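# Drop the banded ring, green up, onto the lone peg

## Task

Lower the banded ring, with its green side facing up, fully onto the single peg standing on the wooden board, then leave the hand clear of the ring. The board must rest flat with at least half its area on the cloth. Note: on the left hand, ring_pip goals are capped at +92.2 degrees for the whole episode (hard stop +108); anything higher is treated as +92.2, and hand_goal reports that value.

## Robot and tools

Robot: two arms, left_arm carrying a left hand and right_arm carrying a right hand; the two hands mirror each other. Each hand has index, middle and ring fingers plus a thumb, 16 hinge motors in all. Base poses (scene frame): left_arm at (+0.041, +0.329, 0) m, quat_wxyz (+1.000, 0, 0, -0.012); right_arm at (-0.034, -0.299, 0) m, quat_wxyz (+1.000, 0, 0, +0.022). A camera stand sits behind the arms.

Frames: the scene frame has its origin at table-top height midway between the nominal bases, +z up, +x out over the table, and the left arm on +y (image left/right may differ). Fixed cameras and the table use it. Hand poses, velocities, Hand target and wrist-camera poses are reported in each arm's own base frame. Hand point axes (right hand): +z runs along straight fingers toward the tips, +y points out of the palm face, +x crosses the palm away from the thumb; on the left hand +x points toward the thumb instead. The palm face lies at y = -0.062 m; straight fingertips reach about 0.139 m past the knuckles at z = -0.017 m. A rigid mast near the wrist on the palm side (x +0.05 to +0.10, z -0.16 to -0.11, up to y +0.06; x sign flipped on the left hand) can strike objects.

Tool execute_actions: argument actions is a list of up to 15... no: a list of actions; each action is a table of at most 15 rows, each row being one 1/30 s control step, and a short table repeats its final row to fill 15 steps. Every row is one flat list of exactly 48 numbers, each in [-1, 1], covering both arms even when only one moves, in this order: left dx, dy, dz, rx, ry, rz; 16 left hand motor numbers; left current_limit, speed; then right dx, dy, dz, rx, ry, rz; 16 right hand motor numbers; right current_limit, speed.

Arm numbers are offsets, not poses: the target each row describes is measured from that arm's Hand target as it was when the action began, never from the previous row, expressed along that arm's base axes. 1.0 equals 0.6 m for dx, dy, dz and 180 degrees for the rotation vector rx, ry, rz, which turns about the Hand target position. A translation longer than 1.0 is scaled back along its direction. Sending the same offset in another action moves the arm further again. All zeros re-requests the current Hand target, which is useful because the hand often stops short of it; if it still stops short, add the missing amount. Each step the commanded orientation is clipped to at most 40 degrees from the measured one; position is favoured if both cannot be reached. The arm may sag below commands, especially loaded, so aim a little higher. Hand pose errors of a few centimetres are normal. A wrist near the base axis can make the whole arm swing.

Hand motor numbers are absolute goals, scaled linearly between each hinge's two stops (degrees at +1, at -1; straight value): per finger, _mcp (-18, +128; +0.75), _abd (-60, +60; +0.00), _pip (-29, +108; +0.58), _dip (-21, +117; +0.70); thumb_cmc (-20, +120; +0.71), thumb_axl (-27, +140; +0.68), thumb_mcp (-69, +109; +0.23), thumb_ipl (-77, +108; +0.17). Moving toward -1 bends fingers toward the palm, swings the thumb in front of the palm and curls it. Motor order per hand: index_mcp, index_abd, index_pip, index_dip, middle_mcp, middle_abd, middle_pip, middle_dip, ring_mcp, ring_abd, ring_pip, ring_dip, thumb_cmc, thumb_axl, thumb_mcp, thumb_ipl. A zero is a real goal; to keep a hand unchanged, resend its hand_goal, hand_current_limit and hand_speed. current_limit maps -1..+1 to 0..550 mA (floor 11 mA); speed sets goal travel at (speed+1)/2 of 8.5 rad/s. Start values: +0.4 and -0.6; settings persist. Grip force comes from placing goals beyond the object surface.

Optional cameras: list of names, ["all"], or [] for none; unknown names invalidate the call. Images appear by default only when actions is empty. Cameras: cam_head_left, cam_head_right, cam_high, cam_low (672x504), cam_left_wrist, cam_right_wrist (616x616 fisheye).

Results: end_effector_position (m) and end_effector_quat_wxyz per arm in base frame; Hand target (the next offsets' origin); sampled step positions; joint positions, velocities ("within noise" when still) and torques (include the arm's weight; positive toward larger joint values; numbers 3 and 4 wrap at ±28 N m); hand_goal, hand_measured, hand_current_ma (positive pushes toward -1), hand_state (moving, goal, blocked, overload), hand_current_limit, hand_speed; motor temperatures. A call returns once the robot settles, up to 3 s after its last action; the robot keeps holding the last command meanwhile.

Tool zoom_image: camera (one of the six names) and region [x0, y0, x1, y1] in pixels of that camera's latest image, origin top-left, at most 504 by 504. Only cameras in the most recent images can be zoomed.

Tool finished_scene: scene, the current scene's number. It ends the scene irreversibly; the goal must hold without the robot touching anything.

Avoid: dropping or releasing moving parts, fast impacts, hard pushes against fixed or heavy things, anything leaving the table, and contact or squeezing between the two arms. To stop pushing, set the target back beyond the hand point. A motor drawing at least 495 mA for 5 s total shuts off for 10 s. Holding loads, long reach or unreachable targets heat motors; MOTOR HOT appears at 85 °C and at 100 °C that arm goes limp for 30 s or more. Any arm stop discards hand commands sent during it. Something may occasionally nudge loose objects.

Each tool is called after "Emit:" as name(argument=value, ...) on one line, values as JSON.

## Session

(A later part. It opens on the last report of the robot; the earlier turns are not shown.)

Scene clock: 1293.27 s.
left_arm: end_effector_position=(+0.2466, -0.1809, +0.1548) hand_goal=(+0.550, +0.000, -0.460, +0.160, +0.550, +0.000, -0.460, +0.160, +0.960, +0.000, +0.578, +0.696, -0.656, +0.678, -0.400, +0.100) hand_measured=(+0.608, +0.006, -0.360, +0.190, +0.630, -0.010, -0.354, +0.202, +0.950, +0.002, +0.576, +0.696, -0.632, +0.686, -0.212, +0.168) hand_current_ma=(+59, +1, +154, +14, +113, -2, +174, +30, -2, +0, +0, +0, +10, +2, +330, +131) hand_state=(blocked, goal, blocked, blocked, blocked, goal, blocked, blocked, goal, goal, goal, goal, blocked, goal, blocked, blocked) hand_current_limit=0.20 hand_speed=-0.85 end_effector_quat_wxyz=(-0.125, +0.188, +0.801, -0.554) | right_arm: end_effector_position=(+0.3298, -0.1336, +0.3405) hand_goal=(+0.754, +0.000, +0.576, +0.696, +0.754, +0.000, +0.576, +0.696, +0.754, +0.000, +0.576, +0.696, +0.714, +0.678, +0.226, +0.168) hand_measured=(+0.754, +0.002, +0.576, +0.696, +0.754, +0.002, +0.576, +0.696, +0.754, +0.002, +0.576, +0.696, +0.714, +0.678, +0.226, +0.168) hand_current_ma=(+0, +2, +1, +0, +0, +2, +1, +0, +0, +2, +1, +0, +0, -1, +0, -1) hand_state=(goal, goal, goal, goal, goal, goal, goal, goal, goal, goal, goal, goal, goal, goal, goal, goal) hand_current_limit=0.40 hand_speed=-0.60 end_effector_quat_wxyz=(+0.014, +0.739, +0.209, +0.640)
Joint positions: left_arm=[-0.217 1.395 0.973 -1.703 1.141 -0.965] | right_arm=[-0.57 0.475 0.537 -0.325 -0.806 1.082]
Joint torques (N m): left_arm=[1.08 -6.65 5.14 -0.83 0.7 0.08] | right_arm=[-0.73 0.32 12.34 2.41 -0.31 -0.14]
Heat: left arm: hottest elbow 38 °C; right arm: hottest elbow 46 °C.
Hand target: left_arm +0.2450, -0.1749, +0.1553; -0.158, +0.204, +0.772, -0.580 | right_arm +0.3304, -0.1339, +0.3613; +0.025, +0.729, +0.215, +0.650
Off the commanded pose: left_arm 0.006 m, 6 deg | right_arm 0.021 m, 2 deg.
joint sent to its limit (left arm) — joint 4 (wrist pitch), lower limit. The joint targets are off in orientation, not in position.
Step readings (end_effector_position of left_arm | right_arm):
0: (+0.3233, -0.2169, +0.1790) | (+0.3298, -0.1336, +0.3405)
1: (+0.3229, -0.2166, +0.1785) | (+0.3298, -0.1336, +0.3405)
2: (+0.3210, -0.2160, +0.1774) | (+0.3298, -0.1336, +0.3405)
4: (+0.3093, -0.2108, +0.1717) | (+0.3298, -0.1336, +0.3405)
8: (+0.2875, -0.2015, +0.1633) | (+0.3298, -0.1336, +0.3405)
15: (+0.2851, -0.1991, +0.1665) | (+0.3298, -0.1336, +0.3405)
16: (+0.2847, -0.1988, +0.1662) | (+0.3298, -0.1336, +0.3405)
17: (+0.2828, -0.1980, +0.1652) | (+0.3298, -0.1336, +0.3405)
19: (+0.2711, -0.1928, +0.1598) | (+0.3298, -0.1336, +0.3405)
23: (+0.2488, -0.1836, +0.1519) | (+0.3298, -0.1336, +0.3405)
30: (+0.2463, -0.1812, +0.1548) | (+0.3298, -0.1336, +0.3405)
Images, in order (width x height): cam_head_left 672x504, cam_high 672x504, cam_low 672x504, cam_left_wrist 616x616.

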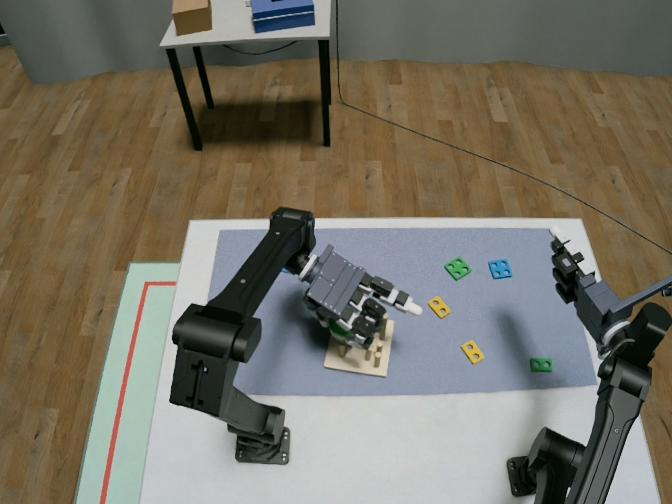

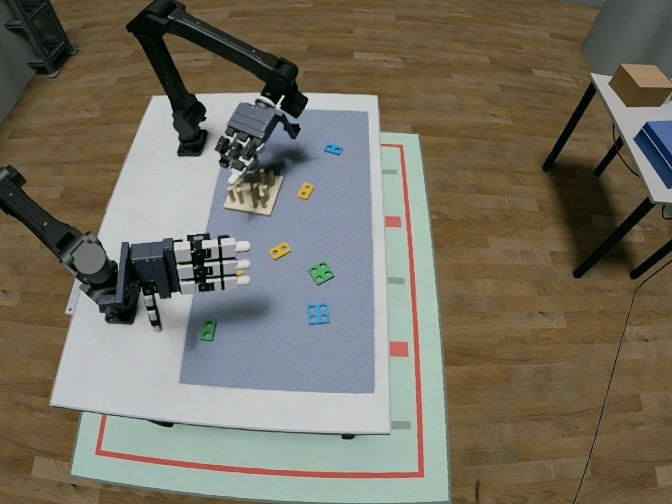

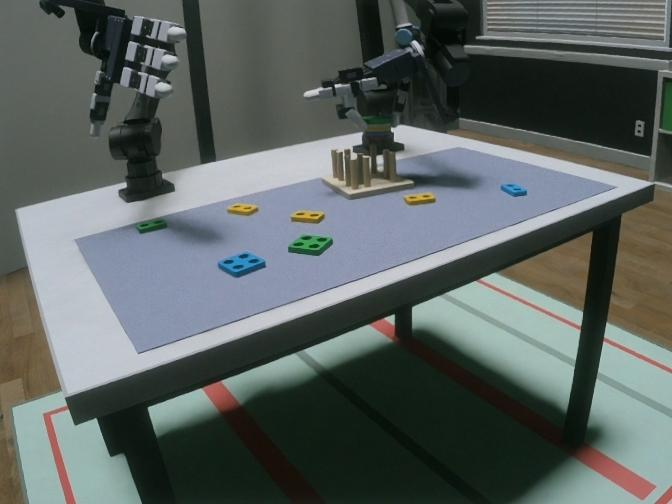

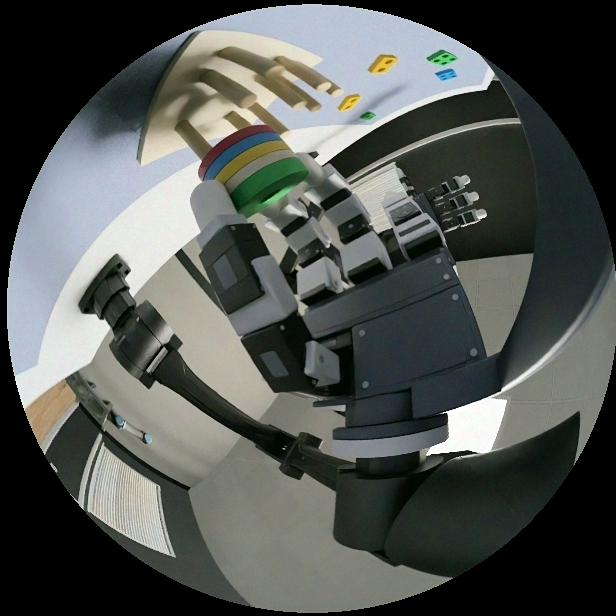

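Emit:
execute_actions(actions=[[[-0.028,0.005,-0.01,0,0.02,0,0.55,0,-0.46,0.16,0.55,0,-0.46,0.16,0.959,0,0.577,0.696,-0.657,0.677,-0.40,0.1,0.2,-0.85,0,0,0,0,0,0,0.754,0,0.576,0.696,0.754,0,0.576,0.696,0.754,0,0.576,0.696,0.714,0.678,0.226,0.168,0.4,-0.6]]], cameras=["cam_head_left","cam_low","cam_left_wrist","cam_high"])

Emit:
zoom_image(camera="cam_low", region=[340, 100, 420, 190])

Emit:
zoom_image(camera="cam_head_left", region=[310, 290, 390, 390])

Emit:
zoom_image(camera="cam_high", region=[205, 100, 305, 220])

Scene clock: 1313.27 s.
left_arm: end_effector_position=(+0.2307, -0.1773, +0.1467) hand_goal=(+0.550, +0.000, -0.460, +0.160, +0.550, +0.000, -0.460, +0.160, +0.960, +0.000, +0.578, +0.696, -0.656, +0.678, -0.400, +0.100) hand_measured=(+0.608, +0.006, -0.360, +0.190, +0.630, -0.010, -0.354, +0.202, +0.950, +0.002, +0.576, +0.696, -0.632, +0.686, -0.212, +0.168) hand_current_ma=(+59, +1, +154, +14, +113, -2, +174, +30, -2, +0, +0, +0, +10, +2, +330, +131) hand_state=(blocked, goal, blocked, blocked, blocked, goal, blocked, blocked, goal, goal, goal, goal, blocked, goal, blocked, blocked) hand_current_limit=0.20 hand_speed=-0.85 end_effector_quat_wxyz=(-0.140, +0.177, +0.801, -0.554) | right_arm: end_effector_position=(+0.3298, -0.1336, +0.3405) hand_goal=(+0.754, +0.000, +0.576, +0.696, +0.754, +0.000, +0.576, +0.696, +0.754, +0.000, +0.576, +0.696, +0.714, +0.678, +0.226, +0.168) hand_measured=(+0.754, +0.002, +0.576, +0.696, +0.754, +0.002, +0.576, +0.696, +0.754, +0.002, +0.576, +0.696, +0.714, +0.678, +0.226, +0.168) hand_current_ma=(+0, +2, +1, +0, +0, +2, +1, +0, +0, +2, +1, +0, +0, -1, +0, -1) hand_state=(goal, goal, goal, goal, goal, goal, goal, goal, goal, goal, goal, goal, goal, goal, goal, goal) hand_current_limit=0.40 hand_speed=-0.60 end_effector_quat_wxyz=(+0.014, +0.739, +0.209, +0.640)
Joint positions: left_arm=[-0.216 1.385 0.93 -1.703 1.141 -0.97] | right_arm=[-0.57 0.475 0.537 -0.325 -0.806 1.082]
Joint torques (N m): left_arm=[1.03 -6.36 5.11 -0.87 0.95 -0.12] | right_arm=[-0.73 0.32 12.31 2.4 -0.31 -0.14]
Heat: left arm: hottest elbow 37 °C; right arm: hottest elbow 46 °C.
Hand target: left_arm +0.2282, -0.1719, +0.1493; -0.182, +0.186, +0.767, -0.586 | right_arm +0.3304, -0.1339, +0.3613; +0.025, +0.729, +0.215, +0.650
Off the commanded pose: left_arm 0.006 m, 7 deg | right_arm 0.021 m, 2 deg.
joint sent to its limit (left arm) — joint 4 (wrist pitch), lower limit. The joint targets are off in orientation, not in position.
Step readings (end_effector_position of left_arm | right_arm):
0: (+0.2466, -0.1810, +0.1547) | (+0.3298, -0.1336, +0.3405)
1: (+0.2465, -0.1809, +0.1546) | (+0.3298, -0.1336, +0.3405)
2: (+0.2454, -0.1807, +0.1540) | (+0.3298, -0.1336, +0.3405)
4: (+0.2411, -0.1796, +0.1516) | (+0.3298, -0.1336, +0.3405)
8: (+0.2321, -0.1776, +0.1465) | (+0.3298, -0.1336, +0.3405)
15: (+0.2307, -0.1773, +0.1464) | (+0.3298, -0.1336, +0.3405)
Images, in order (width x height): cam_head_left 672x504, cam_high 672x504, cam_low 672x504, cam_left_wrist 616x616.

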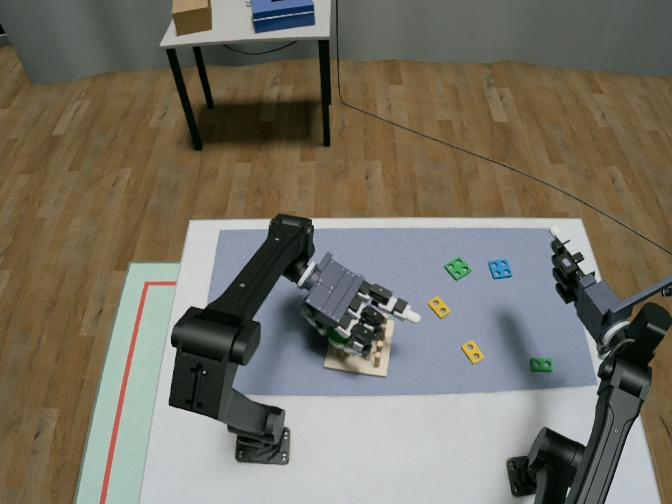

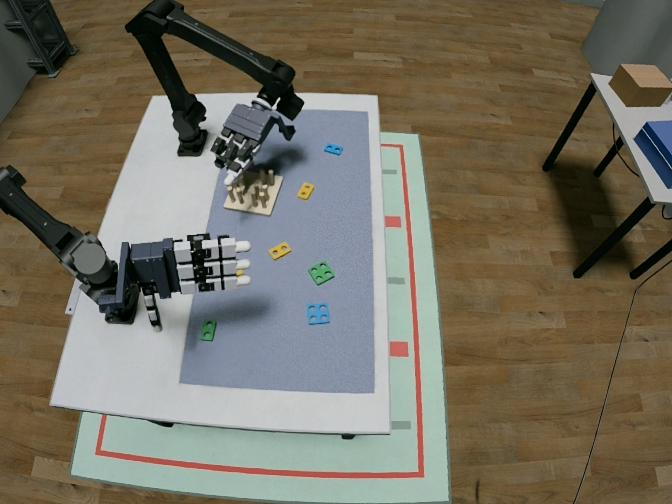

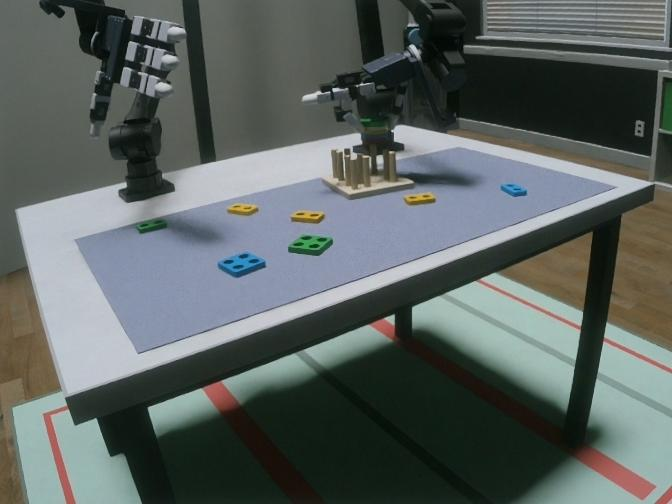

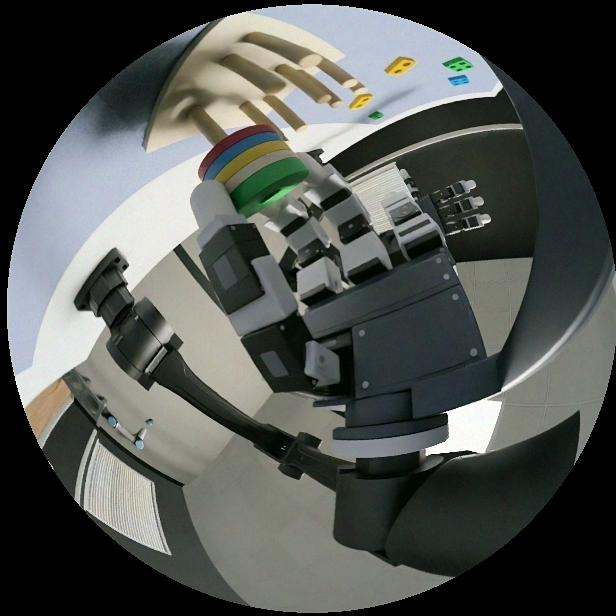

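Scaled by 5.600 from the camera's 672x504 image, which has a finer 960x720 frame.

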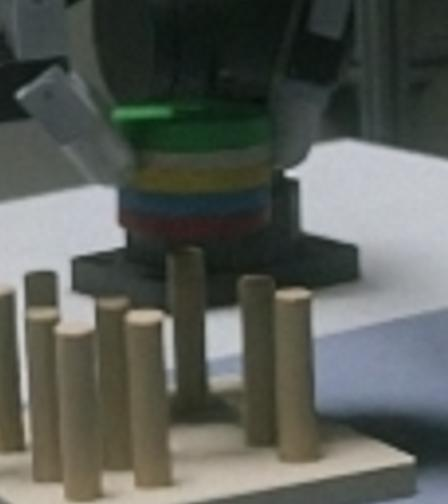

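Scaled by 5.040 from the camera's 672x504 image, which has a finer 960x720 frame.

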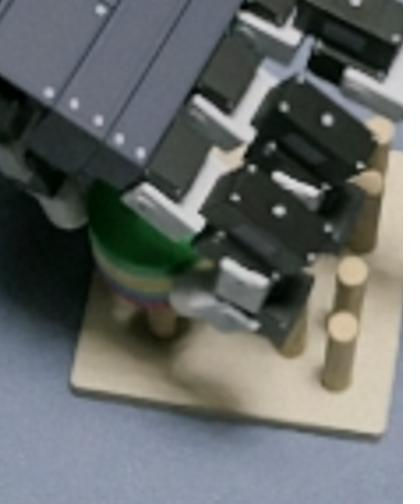

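Scaled by 4.200 from the camera's 672x504 image, which has a finer 960x720 frame.

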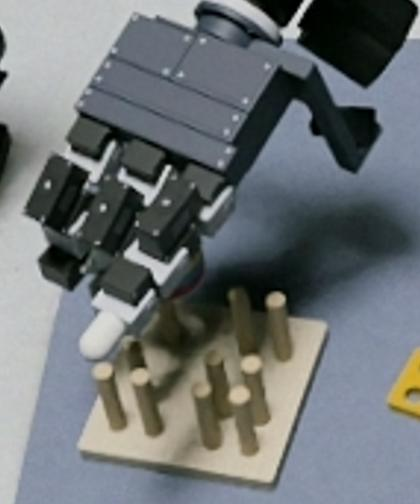

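Emit:
execute_actions(actions=[[[0,-0.005,-0.03,0,0,0,0.55,0,-0.46,0.16,0.55,0,-0.46,0.16,0.959,0,0.577,0.696,-0.657,0.677,-0.40,0.1,0.2,-0.85,0,0,0,0,0,0,0.754,0,0.576,0.696,0.754,0,0.576,0.696,0.754,0,0.576,0.696,0.714,0.678,0.226,0.168,0.4,-0.6]]], cameras=["cam_head_left","cam_low","cam_left_wrist"])

Emit:
zoom_image(camera="cam_low", region=[340, 100, 420, 190])

Emit:
zoom_image(camera="cam_head_left", region=[310, 290, 390, 390])

Scene clock: 1322.27 s.
left_arm: end_effector_position=(+0.2289, -0.1783, +0.1348) hand_goal=(+0.550, +0.000, -0.460, +0.160, +0.550, +0.000, -0.460, +0.160, +0.960, +0.000, +0.578, +0.696, -0.656, +0.678, -0.400, +0.100) hand_measured=(+0.608, +0.006, -0.360, +0.190, +0.630, -0.010, -0.354, +0.202, +0.950, +0.002, +0.576, +0.696, -0.632, +0.686, -0.212, +0.168) hand_current_ma=(+59, +1, +154, +14, +113, -2, +174, +30, -2, +0, +0, +0, +10, +2, +330, +131) hand_state=(blocked, goal, blocked, blocked, blocked, goal, blocked, blocked, goal, goal, goal, goal, blocked, goal, blocked, blocked) hand_current_limit=0.20 hand_speed=-0.85 end_effector_quat_wxyz=(-0.147, +0.179, +0.796, -0.559) | right_arm: end_effector_position=(+0.3298, -0.1336, +0.3405) hand_goal=(+0.754, +0.000, +0.576, +0.696, +0.754, +0.000, +0.576, +0.696, +0.754, +0.000, +0.576, +0.696, +0.714, +0.678, +0.226, +0.168) hand_measured=(+0.754, +0.002, +0.576, +0.696, +0.754, +0.002, +0.576, +0.696, +0.754, +0.002, +0.576, +0.696, +0.714, +0.678, +0.226, +0.168) hand_current_ma=(+0, +2, +1, +0, +0, +2, +1, +0, +0, +2, +1, +0, +0, -1, +0, -1) hand_state=(goal, goal, goal, goal, goal, goal, goal, goal, goal, goal, goal, goal, goal, goal, goal, goal) hand_current_limit=0.40 hand_speed=-0.60 end_effector_quat_wxyz=(+0.014, +0.739, +0.209, +0.640)
Joint positions: left_arm=[-0.216 1.417 0.914 -1.703 1.147 -0.928] | right_arm=[-0.57 0.475 0.537 -0.325 -0.806 1.082]
Joint torques (N m): left_arm=[0.79 -4.78 4.98 -0.95 0.93 0.05] | right_arm=[-0.73 0.32 12.33 2.41 -0.31 -0.14]
Heat: left arm: hottest elbow 36 °C; right arm: hottest elbow 46 °C.
Hand target: left_arm +0.2282, -0.1749, +0.1313; -0.182, +0.186, +0.767, -0.586 | right_arm +0.3304, -0.1339, +0.3613; +0.025, +0.729, +0.215, +0.650
Off the commanded pose: left_arm 0.005 m, 6 deg | right_arm 0.021 m, 2 deg.
joint sent to its limit (left arm) — joint 4 (wrist pitch), lower limit. The joint targets are off in orientation, not in position.
Step readings (end_effector_position of left_arm | right_arm):
0: (+0.2306, -0.1773, +0.1467) | (+0.3298, -0.1336, +0.3405)
1: (+0.2306, -0.1773, +0.1468) | (+0.3298, -0.1336, +0.3405)
2: (+0.2304, -0.1774, +0.1466) | (+0.3298, -0.1336, +0.3405)
4: (+0.2297, -0.1779, +0.1456) | (+0.3298, -0.1336, +0.3405)
8: (+0.2282, -0.1779, +0.1394) | (+0.3298, -0.1336, +0.3405)
15: (+0.2285, -0.1782, +0.1350) | (+0.3298, -0.1336, +0.3405)
Images, in order (width x height): cam_head_left 672x504, cam_low 672x504, cam_left_wrist 616x616.

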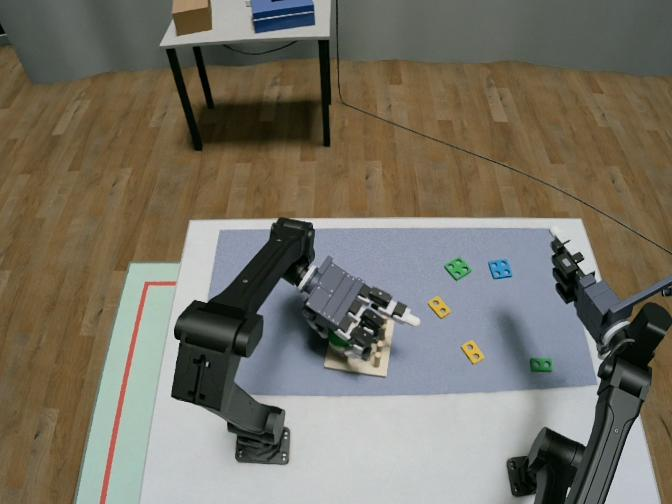

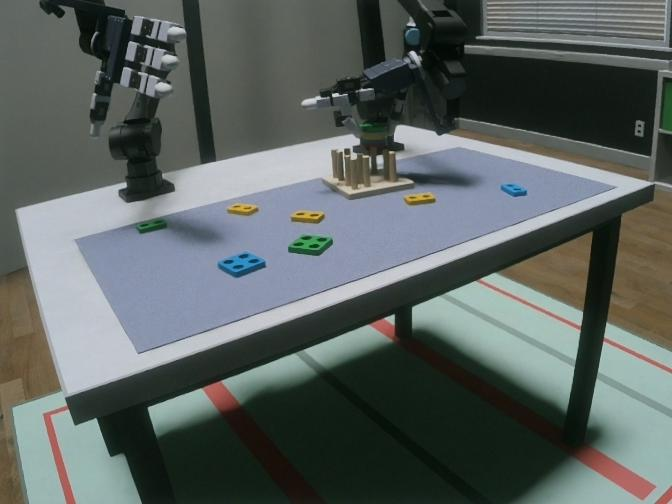

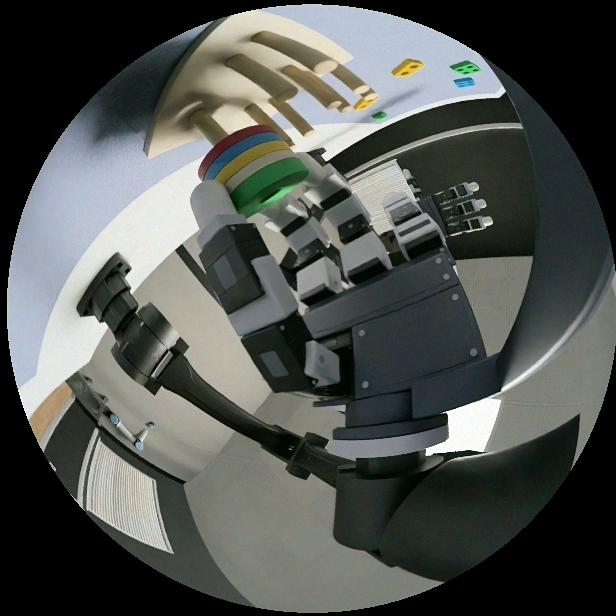

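Scaled by 5.600 from the camera's 672x504 image, which has a finer 960x720 frame.

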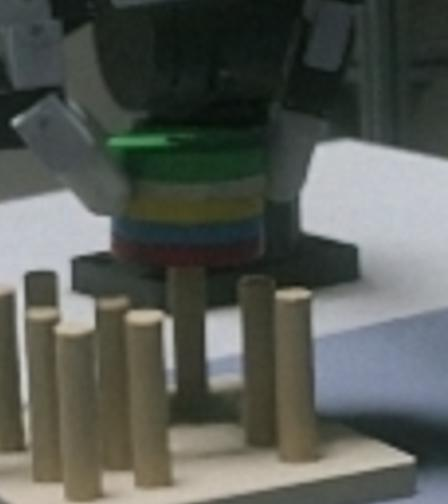

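Scaled by 5.040 from the camera's 672x504 image, which has a finer 960x720 frame.

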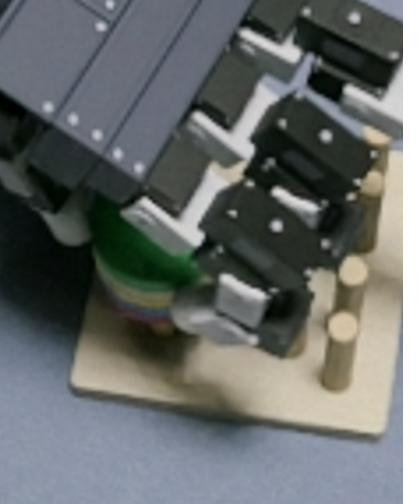

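Emit:
execute_actions(actions=[[[0,0,-0.025,0,0,0,0.55,0,-0.46,0.16,0.55,0,-0.46,0.16,0.959,0,0.577,0.696,-0.657,0.677,-0.40,0.1,0.2,-0.85,0,0,0,0,0,0,0.754,0,0.576,0.696,0.754,0,0.576,0.696,0.754,0,0.576,0.696,0.714,0.678,0.226,0.168,0.4,-0.6]]], cameras=["cam_head_left","cam_low","cam_left_wrist"])

Emit:
zoom_image(camera="cam_low", region=[340, 100, 420, 190])

Emit:
zoom_image(camera="cam_head_left", region=[310, 290, 390, 390])

Scene clock: 1330.53 s.
left_arm: end_effector_position=(+0.2282, -0.1790, +0.1200) hand_goal=(+0.550, +0.000, -0.460, +0.160, +0.550, +0.000, -0.460, +0.160, +0.960, +0.000, +0.578, +0.696, -0.656, +0.678, -0.400, +0.100) hand_measured=(+0.612, +0.006, -0.368, +0.188, +0.630, -0.010, -0.356, +0.202, +0.950, +0.002, +0.576, +0.696, -0.632, +0.686, -0.212, +0.168) hand_current_ma=(+69, +1, +133, +14, +113, -2, +165, +30, -2, +0, +0, +0, +11, +2, +330, +132) hand_state=(blocked, goal, blocked, blocked, blocked, goal, blocked, blocked, goal, goal, goal, goal, blocked, goal, blocked, blocked) hand_current_limit=0.20 hand_speed=-0.85 end_effector_quat_wxyz=(-0.156, +0.182, +0.790, -0.564) | right_arm: end_effector_position=(+0.3298, -0.1336, +0.3405) hand_goal=(+0.754, +0.000, +0.576, +0.696, +0.754, +0.000, +0.576, +0.696, +0.754, +0.000, +0.576, +0.696, +0.714, +0.678, +0.226, +0.168) hand_measured=(+0.754, +0.002, +0.576, +0.696, +0.754, +0.002, +0.576, +0.696, +0.754, +0.002, +0.576, +0.696, +0.714, +0.678, +0.226, +0.168) hand_current_ma=(+0, +2, +1, +0, +0, +2, +1, +0, +0, +2, +1, +0, +0, -1, +0, -1) hand_state=(goal, goal, goal, goal, goal, goal, goal, goal, goal, goal, goal, goal, goal, goal, goal, goal) hand_current_limit=0.40 hand_speed=-0.60 end_effector_quat_wxyz=(+0.014, +0.739, +0.209, +0.640)
Joint positions: left_arm=[-0.216 1.463 0.902 -1.704 1.148 -0.874] | right_arm=[-0.57 0.475 0.537 -0.325 -0.806 1.082]
Joint torques (N m): left_arm=[0.97 -5.13 4.7 -0.96 0.83 0.06] | right_arm=[-0.73 0.32 12.33 2.4 -0.3 -0.14]
Heat: left arm: hottest elbow 36 °C; right arm: hottest elbow 46 °C.
Hand target: left_arm +0.2281, -0.1750, +0.1163; -0.182, +0.186, +0.767, -0.586 | right_arm +0.3304, -0.1339, +0.3613; +0.025, +0.729, +0.215, +0.650
Off the commanded pose: left_arm 0.006 m, 5 deg | right_arm 0.021 m, 2 deg.
joint sent to its limit (left arm) — joint 4 (wrist pitch), lower limit. The joint targets are off in orientation, not in position.
Step readings (end_effector_position of left_arm | right_arm):
0: (+0.2289, -0.1783, +0.1348) | (+0.3298, -0.1336, +0.3405)
1: (+0.2289, -0.1783, +0.1347) | (+0.3298, -0.1336, +0.3405)
2: (+0.2292, -0.1785, +0.1344) | (+0.3298, -0.1336, +0.3405)
4: (+0.2292, -0.1787, +0.1326) | (+0.3298, -0.1336, +0.3405)
8: (+0.2274, -0.1785, +0.1241) | (+0.3298, -0.1336, +0.3405)
15: (+0.2280, -0.1789, +0.1201) | (+0.3298, -0.1336, +0.3405)
Images, in order (width x height): cam_head_left 672x504, cam_low 672x504, cam_left_wrist 616x616.

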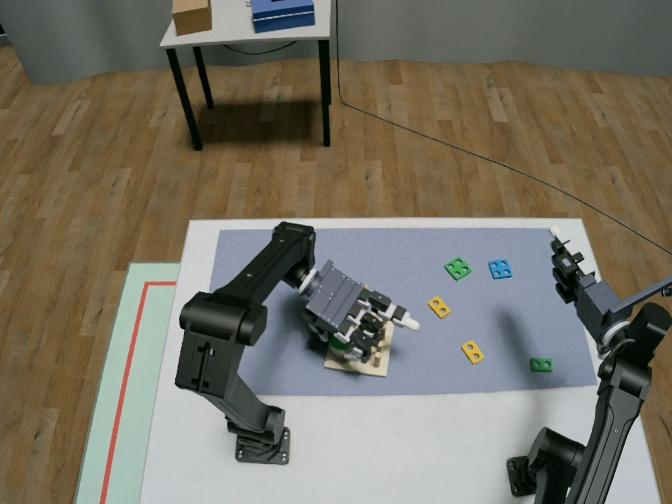

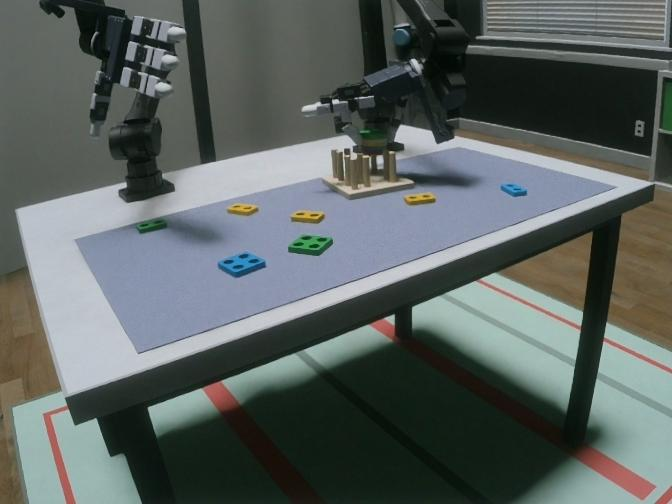

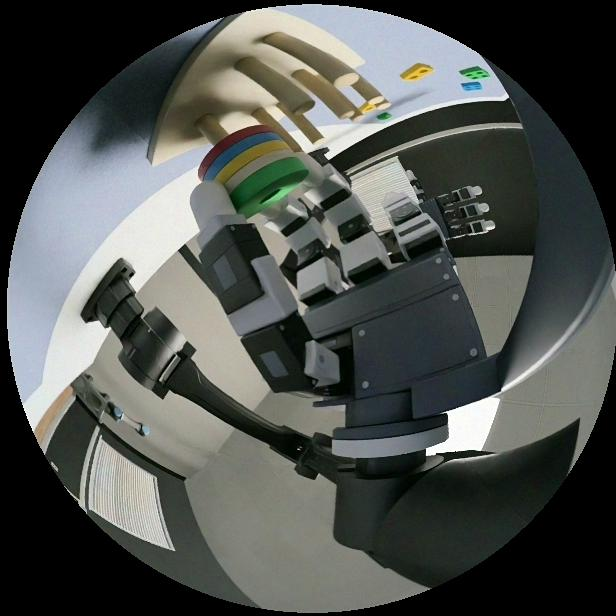

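Scaled by 5.600 from the camera's 672x504 image, which has a finer 960x720 frame.

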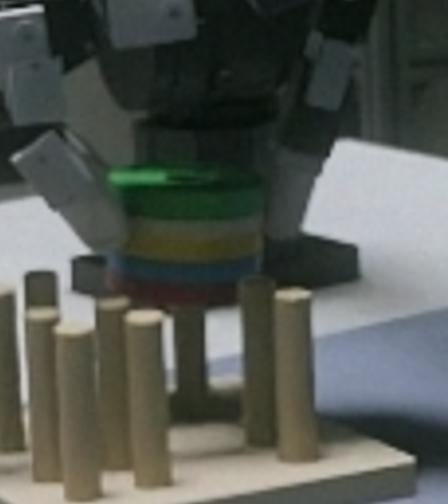

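Scaled by 5.040 from the camera's 672x504 image, which has a finer 960x720 frame.

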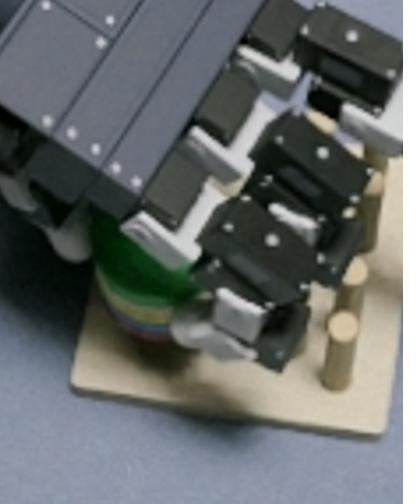

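Emit:
execute_actions(actions=[[[0,0,-0.025,0,0,0,0.55,0,-0.46,0.16,0.55,0,-0.46,0.16,0.959,0,0.577,0.696,-0.657,0.677,-0.40,0.1,0.2,-0.85,0,0,0,0,0,0,0.754,0,0.576,0.696,0.754,0,0.576,0.696,0.754,0,0.576,0.696,0.714,0.678,0.226,0.168,0.4,-0.6]]], cameras=["cam_head_left","cam_low","cam_left_wrist"])

Emit:
zoom_image(camera="cam_low", region=[340, 100, 420, 190])

Emit:
zoom_image(camera="cam_head_left", region=[310, 290, 390, 390])

Scene clock: 1346.90 s.
left_arm: end_effector_position=(+0.2288, -0.1792, +0.1051) hand_goal=(+0.550, +0.000, -0.460, +0.160, +0.550, +0.000, -0.460, +0.160, +0.960, +0.000, +0.578, +0.696, -0.656, +0.678, -0.400, +0.100) hand_measured=(+0.612, +0.008, -0.368, +0.188, +0.630, -0.010, -0.358, +0.202, +0.950, +0.002, +0.576, +0.696, -0.630, +0.688, -0.212, +0.168) hand_current_ma=(+69, +1, +133, +14, +113, -2, +162, +30, -2, +0, +0, +0, +12, +2, +330, +132) hand_state=(blocked, goal, blocked, blocked, blocked, goal, blocked, blocked, goal, goal, goal, goal, blocked, goal, blocked, blocked) hand_current_limit=0.20 hand_speed=-0.85 end_effector_quat_wxyz=(-0.162, +0.186, +0.784, -0.569) | right_arm: end_effector_position=(+0.3298, -0.1336, +0.3405) hand_goal=(+0.754, +0.000, +0.576, +0.696, +0.754, +0.000, +0.576, +0.696, +0.754, +0.000, +0.576, +0.696, +0.714, +0.678, +0.226, +0.168) hand_measured=(+0.754, +0.002, +0.576, +0.696, +0.754, +0.002, +0.576, +0.696, +0.754, +0.002, +0.576, +0.696, +0.714, +0.678, +0.226, +0.168) hand_current_ma=(+0, +2, +1, +0, +0, +2, +1, +0, +0, +2, +1, +0, +0, -1, +0, -1) hand_state=(goal, goal, goal, goal, goal, goal, goal, goal, goal, goal, goal, goal, goal, goal, goal, goal) hand_current_limit=0.40 hand_speed=-0.60 end_effector_quat_wxyz=(+0.014, +0.739, +0.209, +0.640)
Joint positions: left_arm=[-0.212 1.512 0.893 -1.704 1.148 -0.818] | right_arm=[-0.57 0.475 0.537 -0.325 -0.806 1.082]
Joint torques (N m): left_arm=[0.91 -5.48 4.42 -1.06 0.74 0.08] | right_arm=[-0.73 0.26 12.31 2.4 -0.31 -0.14]
Heat: left arm: hottest elbow 36 °C; right arm: hottest elbow 47 °C.
Hand target: left_arm +0.2283, -0.1749, +0.1013; -0.182, +0.186, +0.767, -0.587 | right_arm +0.3304, -0.1339, +0.3613; +0.025, +0.729, +0.215, +0.650
Off the commanded pose: left_arm 0.006 m, 4 deg | right_arm 0.021 m, 2 deg.
joint sent to its limit (left arm) — joint 4 (wrist pitch), lower limit. The joint targets are off in orientation, not in position.
Step readings (end_effector_position of left_arm | right_arm):
0: (+0.2282, -0.1790, +0.1200) | (+0.3298, -0.1336, +0.3405)
1: (+0.2283, -0.1791, +0.1199) | (+0.3298, -0.1336, +0.3405)
2: (+0.2286, -0.1791, +0.1196) | (+0.3298, -0.1336, +0.3405)
4: (+0.2289, -0.1789, +0.1173) | (+0.3298, -0.1336, +0.3405)
8: (+0.2279, -0.1787, +0.1088) | (+0.3298, -0.1336, +0.3405)
15: (+0.2285, -0.1790, +0.1052) | (+0.3298, -0.1336, +0.3405)
Images, in order (width x height): cam_head_left 672x504, cam_low 672x504, cam_left_wrist 616x616.

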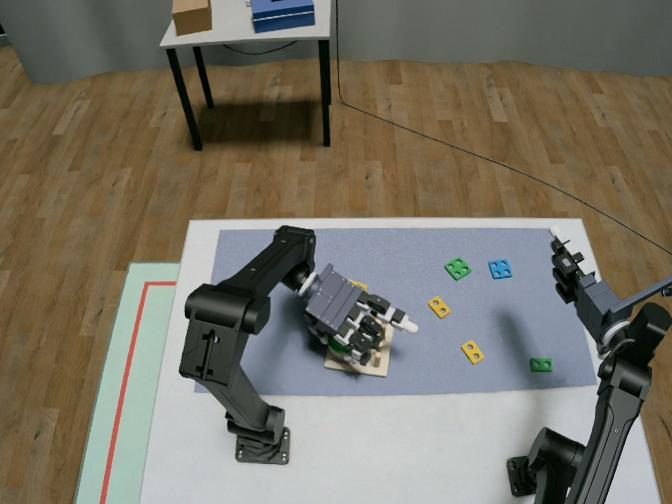

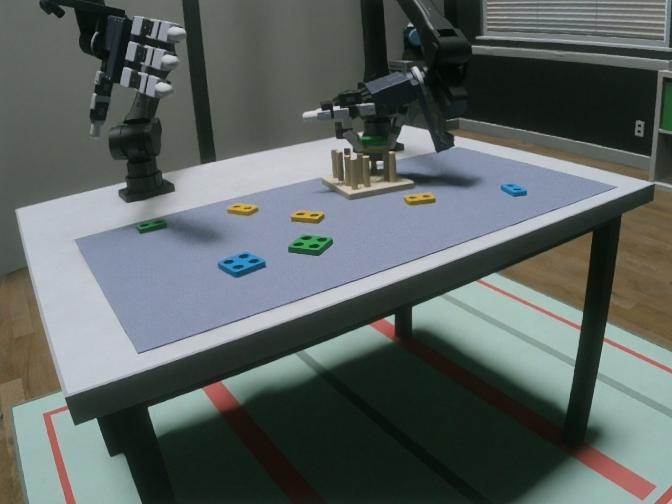

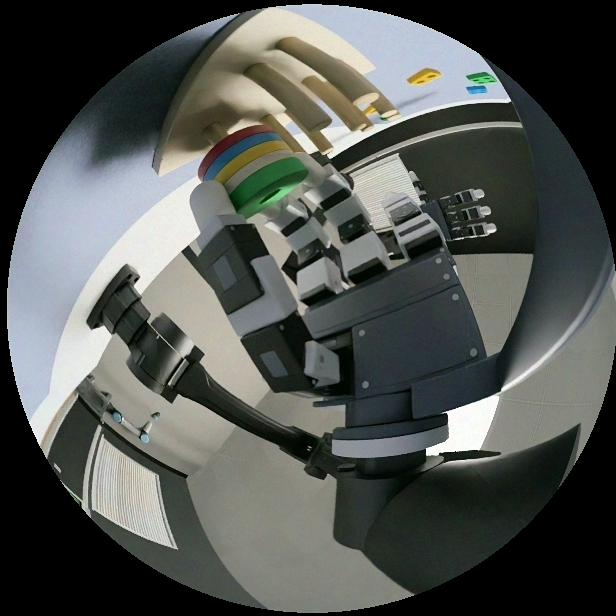

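Scaled by 5.600 from the camera's 672x504 image, which has a finer 960x720 frame.

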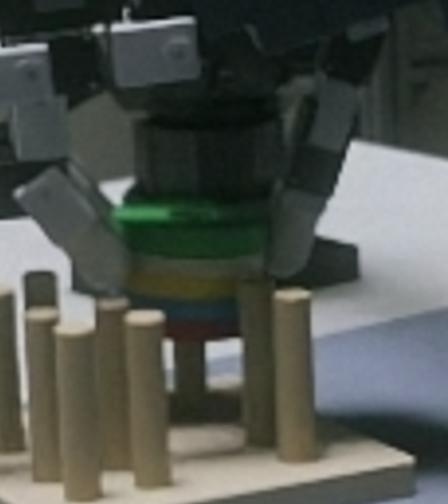

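Scaled by 5.040 from the camera's 672x504 image, which has a finer 960x720 frame.

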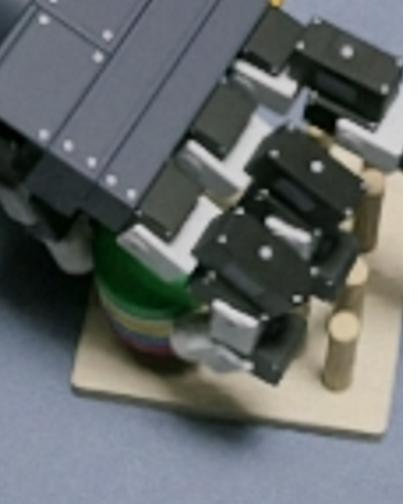

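Emit:
execute_actions(actions=[[[0,0,-0.018,0,0,0,0.55,0,-0.46,0.16,0.55,0,-0.46,0.16,0.959,0,0.577,0.696,-0.657,0.677,-0.40,0.1,0.2,-0.85,0,0,0,0,0,0,0.754,0,0.576,0.696,0.754,0,0.576,0.696,0.754,0,0.576,0.696,0.714,0.678,0.226,0.168,0.4,-0.6]],[[0,0,0,0,0,0,0.55,0,-0.46,0.16,0.70,0,-0.1,0.3,0.959,0,0.577,0.696,-0.657,0.677,-0.40,0.1,0.2,-0.7,0,0,0,0,0,0,0.754,0,0.576,0.696,0.754,0,0.576,0.696,0.754,0,0.576,0.696,0.714,0.678,0.226,0.168,0.4,-0.6]],[[0,0,0,0,0,0,0.55,0,-0.46,0.16,0.959,0,0.577,0.696,0.959,0,0.577,0.696,-0.657,0.677,-0.40,0.1,0.2,-0.6,0,0,0,0,0,0,0.754,0,0.576,0.696,0.754,0,0.576,0.696,0.754,0,0.576,0.696,0.714,0.678,0.226,0.168,0.4,-0.6]]], cameras=["cam_head_left","cam_low","cam_left_wrist"])

Emit:
zoom_image(camera="cam_low", region=[340, 100, 420, 190])

Emit:
zoom_image(camera="cam_head_left", region=[310, 290, 390, 390])

Scene clock: 1353.73 s.
left_arm: end_effector_position=(+0.2298, -0.1782, +0.0950) hand_goal=(+0.550, +0.000, -0.460, +0.160, +0.960, +0.000, +0.578, +0.696, +0.960, +0.000, +0.578, +0.696, -0.656, +0.678, -0.400, +0.100) hand_measured=(+0.546, +0.004, -0.456, +0.164, +0.938, +0.000, +0.570, +0.692, +0.950, +0.002, +0.576, +0.696, -0.658, +0.676, -0.394, +0.104) hand_current_ma=(+0, +0, +0, +0, -10, +0, -1, +0, -2, +0, +0, +0, +0, +0, +1, +1) hand_state=(goal, goal, goal, goal, blocked, goal, goal, goal, goal, goal, goal, goal, goal, goal, goal, goal) hand_current_limit=0.20 hand_speed=-0.60 end_effector_quat_wxyz=(-0.165, +0.189, +0.781, -0.572) | right_arm: end_effector_position=(+0.3298, -0.1336, +0.3405) hand_goal=(+0.754, +0.000, +0.576, +0.696, +0.754, +0.000, +0.576, +0.696, +0.754, +0.000, +0.576, +0.696, +0.714, +0.678, +0.226, +0.168) hand_measured=(+0.754, +0.002, +0.576, +0.696, +0.754, +0.002, +0.576, +0.696, +0.754, +0.002, +0.576, +0.696, +0.714, +0.678, +0.226, +0.168) hand_current_ma=(+0, +2, +1, +0, +0, +2, +1, +0, +0, +2, +1, +0, +0, -1, +0, -1) hand_state=(goal, goal, goal, goal, goal, goal, goal, goal, goal, goal, goal, goal, goal, goal, goal, goal) hand_current_limit=0.40 hand_speed=-0.60 end_effector_quat_wxyz=(+0.014, +0.739, +0.209, +0.640)
Joint positions: left_arm=[-0.207 1.545 0.888 -1.704 1.145 -0.777] | right_arm=[-0.57 0.475 0.537 -0.325 -0.806 1.082]
Joint torques (N m): left_arm=[0.62 -5.36 4.14 -1.11 0.8 0.07] | right_arm=[-0.79 0.32 12.31 2.43 -0.31 -0.14]
Heat: left arm: hottest elbow 35 °C; right arm: hottest elbow 47 °C.
Hand target: left_arm +0.2282, -0.1749, +0.0906; -0.182, +0.185, +0.767, -0.586 | right_arm +0.3304, -0.1339, +0.3613; +0.025, +0.729, +0.215, +0.650
Off the commanded pose: left_arm 0.006 m, 3 deg | right_arm 0.021 m, 2 deg.
joint sent to its limit (left arm) — joint 4 (wrist pitch), lower limit. The joint targets are off in orientation, not in position.
Step readings (end_effector_position of left_arm | right_arm):
0: (+0.2288, -0.1792, +0.1051) | (+0.3298, -0.1336, +0.3405)
1: (+0.2288, -0.1792, +0.1051) | (+0.3298, -0.1336, +0.3405)
2: (+0.2289, -0.1792, +0.1049) | (+0.3298, -0.1336, +0.3405)
4: (+0.2288, -0.1791, +0.1032) | (+0.3298, -0.1336, +0.3405)
8: (+0.2285, -0.1789, +0.0975) | (+0.3298, -0.1336, +0.3405)
15: (+0.2285, -0.1790, +0.0955) | (+0.3298, -0.1336, +0.3405)
16: (+0.2285, -0.1790, +0.0955) | (+0.3298, -0.1336, +0.3405)
17: (+0.2285, -0.1789, +0.0954) | (+0.3298, -0.1336, +0.3405)
19: (+0.2285, -0.1789, +0.0954) | (+0.3298, -0.1336, +0.3405)
23: (+0.2291, -0.1784, +0.0953) | (+0.3298, -0.1336, +0.3405)
30: (+0.2296, -0.1784, +0.0951) | (+0.3298, -0.1336, +0.3405)
31: (+0.2297, -0.1784, +0.0951) | (+0.3298, -0.1336, +0.3405)
32: (+0.2297, -0.1784, +0.0951) | (+0.3298, -0.1336, +0.3405)
34: (+0.2297, -0.1781, +0.0950) | (+0.3298, -0.1336, +0.3405)
38: (+0.2298, -0.1782, +0.0950) | (+0.3298, -0.1336, +0.3405)
45: (+0.2298, -0.1782, +0.0950) | (+0.3298, -0.1336, +0.3405)
Images, in order (width x height): cam_head_left 672x504, cam_low 672x504, cam_left_wrist 616x616.

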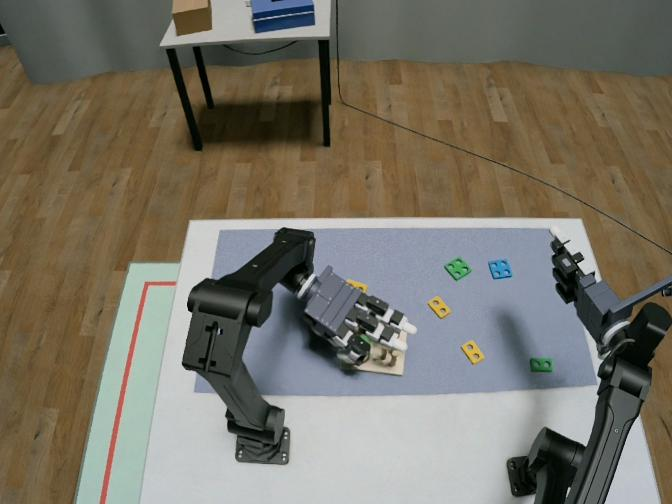

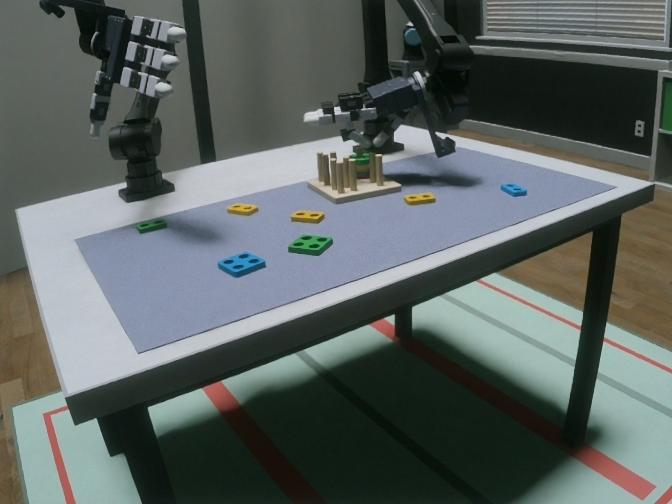

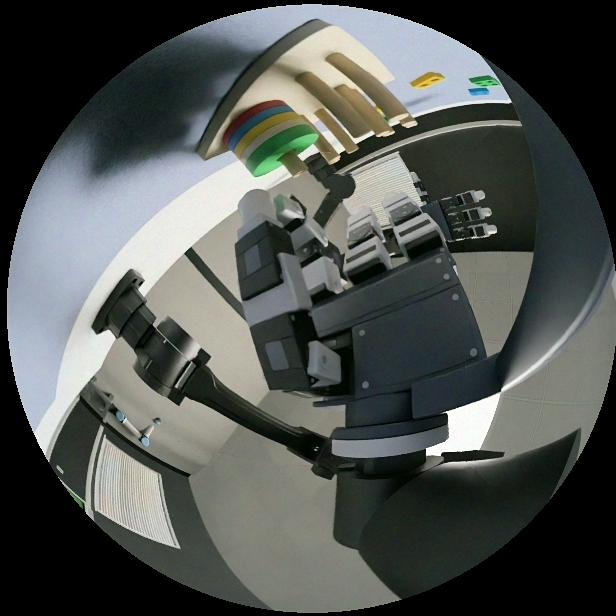

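Scaled by 5.600 from the camera's 672x504 image, which has a finer 960x720 frame.

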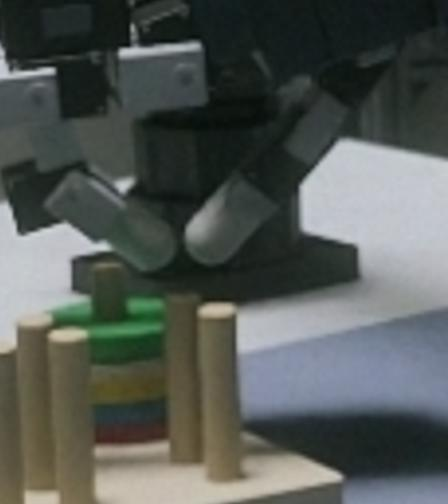

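Scaled by 5.040 from the camera's 672x504 image, which has a finer 960x720 frame.

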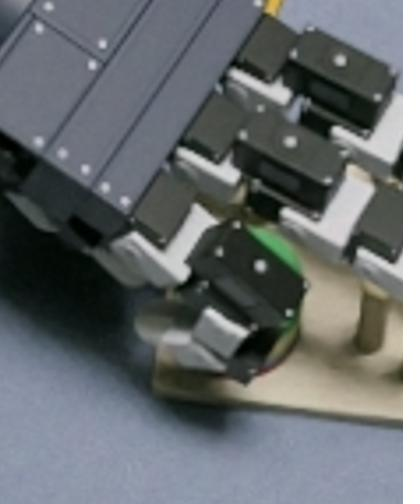

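Emit:
execute_actions(actions=[[[0.01,0,0.08,0,0,0,0.616,0,-0.2,0.22,0.959,0,0.577,0.696,0.959,0,0.577,0.696,-0.657,0.677,-0.2,0.168,0.2,-0.6,0,0,0,0,0,0,0.754,0,0.576,0.696,0.754,0,0.576,0.696,0.754,0,0.576,0.696,0.714,0.678,0.226,0.168,0.4,-0.6]],[[0,0,0.08,0,0,0,0.616,0,0.139,0.261,0.959,0,0.577,0.696,0.959,0,0.577,0.696,-0.657,0.677,0,0.168,0.2,-0.6,0,0,0,0,0,0,0.754,0,0.576,0.696,0.754,0,0.576,0.696,0.754,0,0.576,0.696,0.714,0.678,0.226,0.168,0.4,-0.6]]], cameras=["cam_head_left","cam_low"])

Emit:
zoom_image(camera="cam_low", region=[290, 110, 440, 220])

Emit:
zoom_image(camera="cam_head_left", region=[310, 280, 430, 400])

Scene clock: 1364.10 s.
left_arm: end_effector_position=(+0.2241, -0.1730, +0.1757) hand_goal=(+0.616, +0.000, +0.140, +0.262, +0.960, +0.000, +0.578, +0.696, +0.960, +0.000, +0.578, +0.696, -0.656, +0.678, +0.000, +0.168) hand_measured=(+0.598, +0.004, +0.134, +0.260, +0.938, +0.000, +0.572, +0.692, +0.950, +0.002, +0.576, +0.696, -0.658, +0.676, -0.002, +0.166) hand_current_ma=(-6, +0, -1, +0, -9, +0, -1, +0, -2, +0, +0, +0, +0, +0, +0, +0) hand_state=(goal, goal, goal, goal, blocked, goal, goal, goal, goal, goal, goal, goal, goal, goal, goal, goal) hand_current_limit=0.20 hand_speed=-0.60 end_effector_quat_wxyz=(-0.130, +0.148, +0.812, -0.549) | right_arm: end_effector_position=(+0.3298, -0.1336, +0.3405) hand_goal=(+0.754, +0.000, +0.576, +0.696, +0.754, +0.000, +0.576, +0.696, +0.754, +0.000, +0.576, +0.696, +0.714, +0.678, +0.226, +0.168) hand_measured=(+0.754, +0.002, +0.576, +0.696, +0.754, +0.002, +0.576, +0.696, +0.754, +0.002, +0.576, +0.696, +0.714, +0.678, +0.226, +0.168) hand_current_ma=(+0, +2, +1, +0, +0, +2, +1, +0, +0, +2, +1, +0, +0, -1, +0, -1) hand_state=(goal, goal, goal, goal, goal, goal, goal, goal, goal, goal, goal, goal, goal, goal, goal, goal) hand_current_limit=0.40 hand_speed=-0.60 end_effector_quat_wxyz=(+0.014, +0.739, +0.209, +0.640)
Joint positions: left_arm=[-0.207 1.295 0.944 -1.704 1.147 -1.1] | right_arm=[-0.57 0.475 0.537 -0.325 -0.806 1.082]
Joint torques (N m): left_arm=[-0.44 -4.66 8.83 -0.68 0.9 -0.12] | right_arm=[-0.79 0.26 12.33 2.4 -0.3 -0.14]
Heat: left arm: hottest elbow 35 °C; right arm: hottest elbow 47 °C.
Hand target: left_arm +0.2342, -0.1749, +0.1865; -0.182, +0.186, +0.767, -0.586 | right_arm +0.3304, -0.1339, +0.3613; +0.025, +0.729, +0.215, +0.650
Off the commanded pose: left_arm 0.015 m, 10 deg | right_arm 0.021 m, 2 deg.
joint sent to its limit (left arm) — joint 4 (wrist pitch), lower limit. The joint targets are off in orientation, not in position.
Step readings (end_effector_position of left_arm | right_arm):
0: (+0.2298, -0.1782, +0.0950) | (+0.3298, -0.1336, +0.3405)
1: (+0.2298, -0.1782, +0.0950) | (+0.3298, -0.1336, +0.3405)
2: (+0.2294, -0.1780, +0.0955) | (+0.3298, -0.1336, +0.3405)
4: (+0.2279, -0.1772, +0.0998) | (+0.3298, -0.1336, +0.3405)
8: (+0.2254, -0.1760, +0.1166) | (+0.3298, -0.1336, +0.3405)
15: (+0.2225, -0.1746, +0.1277) | (+0.3298, -0.1336, +0.3405)
16: (+0.2221, -0.1745, +0.1280) | (+0.3298, -0.1336, +0.3405)
17: (+0.2216, -0.1742, +0.1292) | (+0.3298, -0.1336, +0.3405)
19: (+0.2211, -0.1737, +0.1357) | (+0.3298, -0.1336, +0.3405)
23: (+0.2252, -0.1738, +0.1593) | (+0.3298, -0.1336, +0.3405)
30: (+0.2259, -0.1735, +0.1752) | (+0.3298, -0.1336, +0.3405)
Images, in order (width x height): cam_head_left 672x504, cam_low 672x504.

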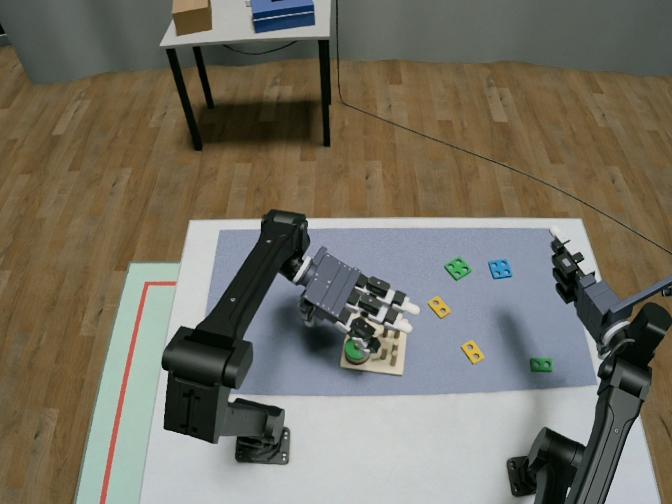

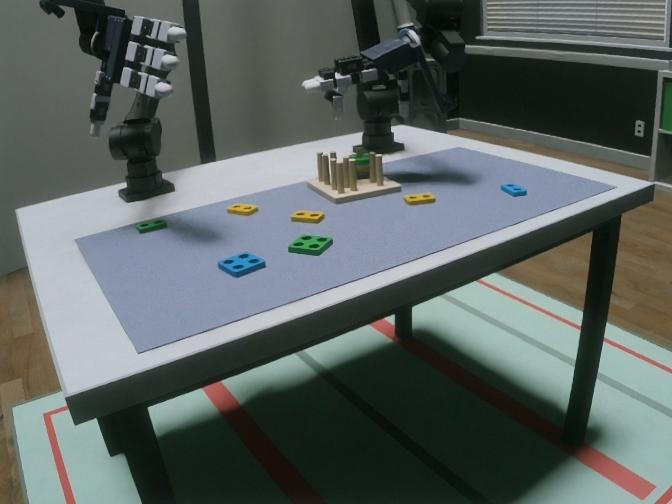

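Scaled by 3.360 from the camera's 672x504 image, which has a finer 960x720 frame.

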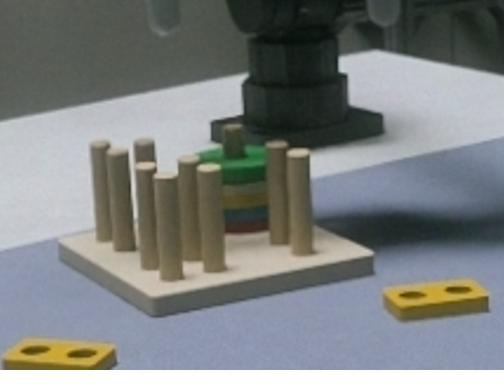

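Scaled by 4.200 from the camera's 672x504 image, which has a finer 960x720 frame.

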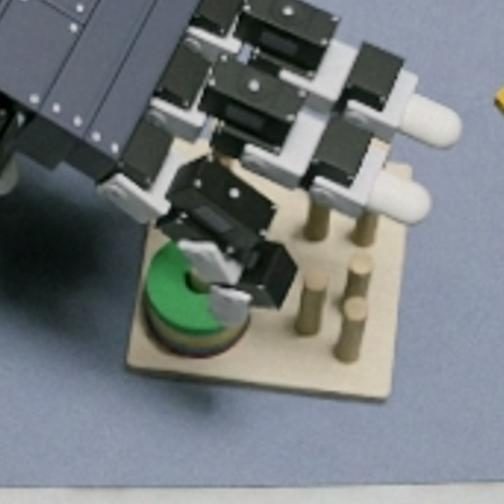

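Emit:
finished_scene(scene=1)

The scene is finished: the task was done.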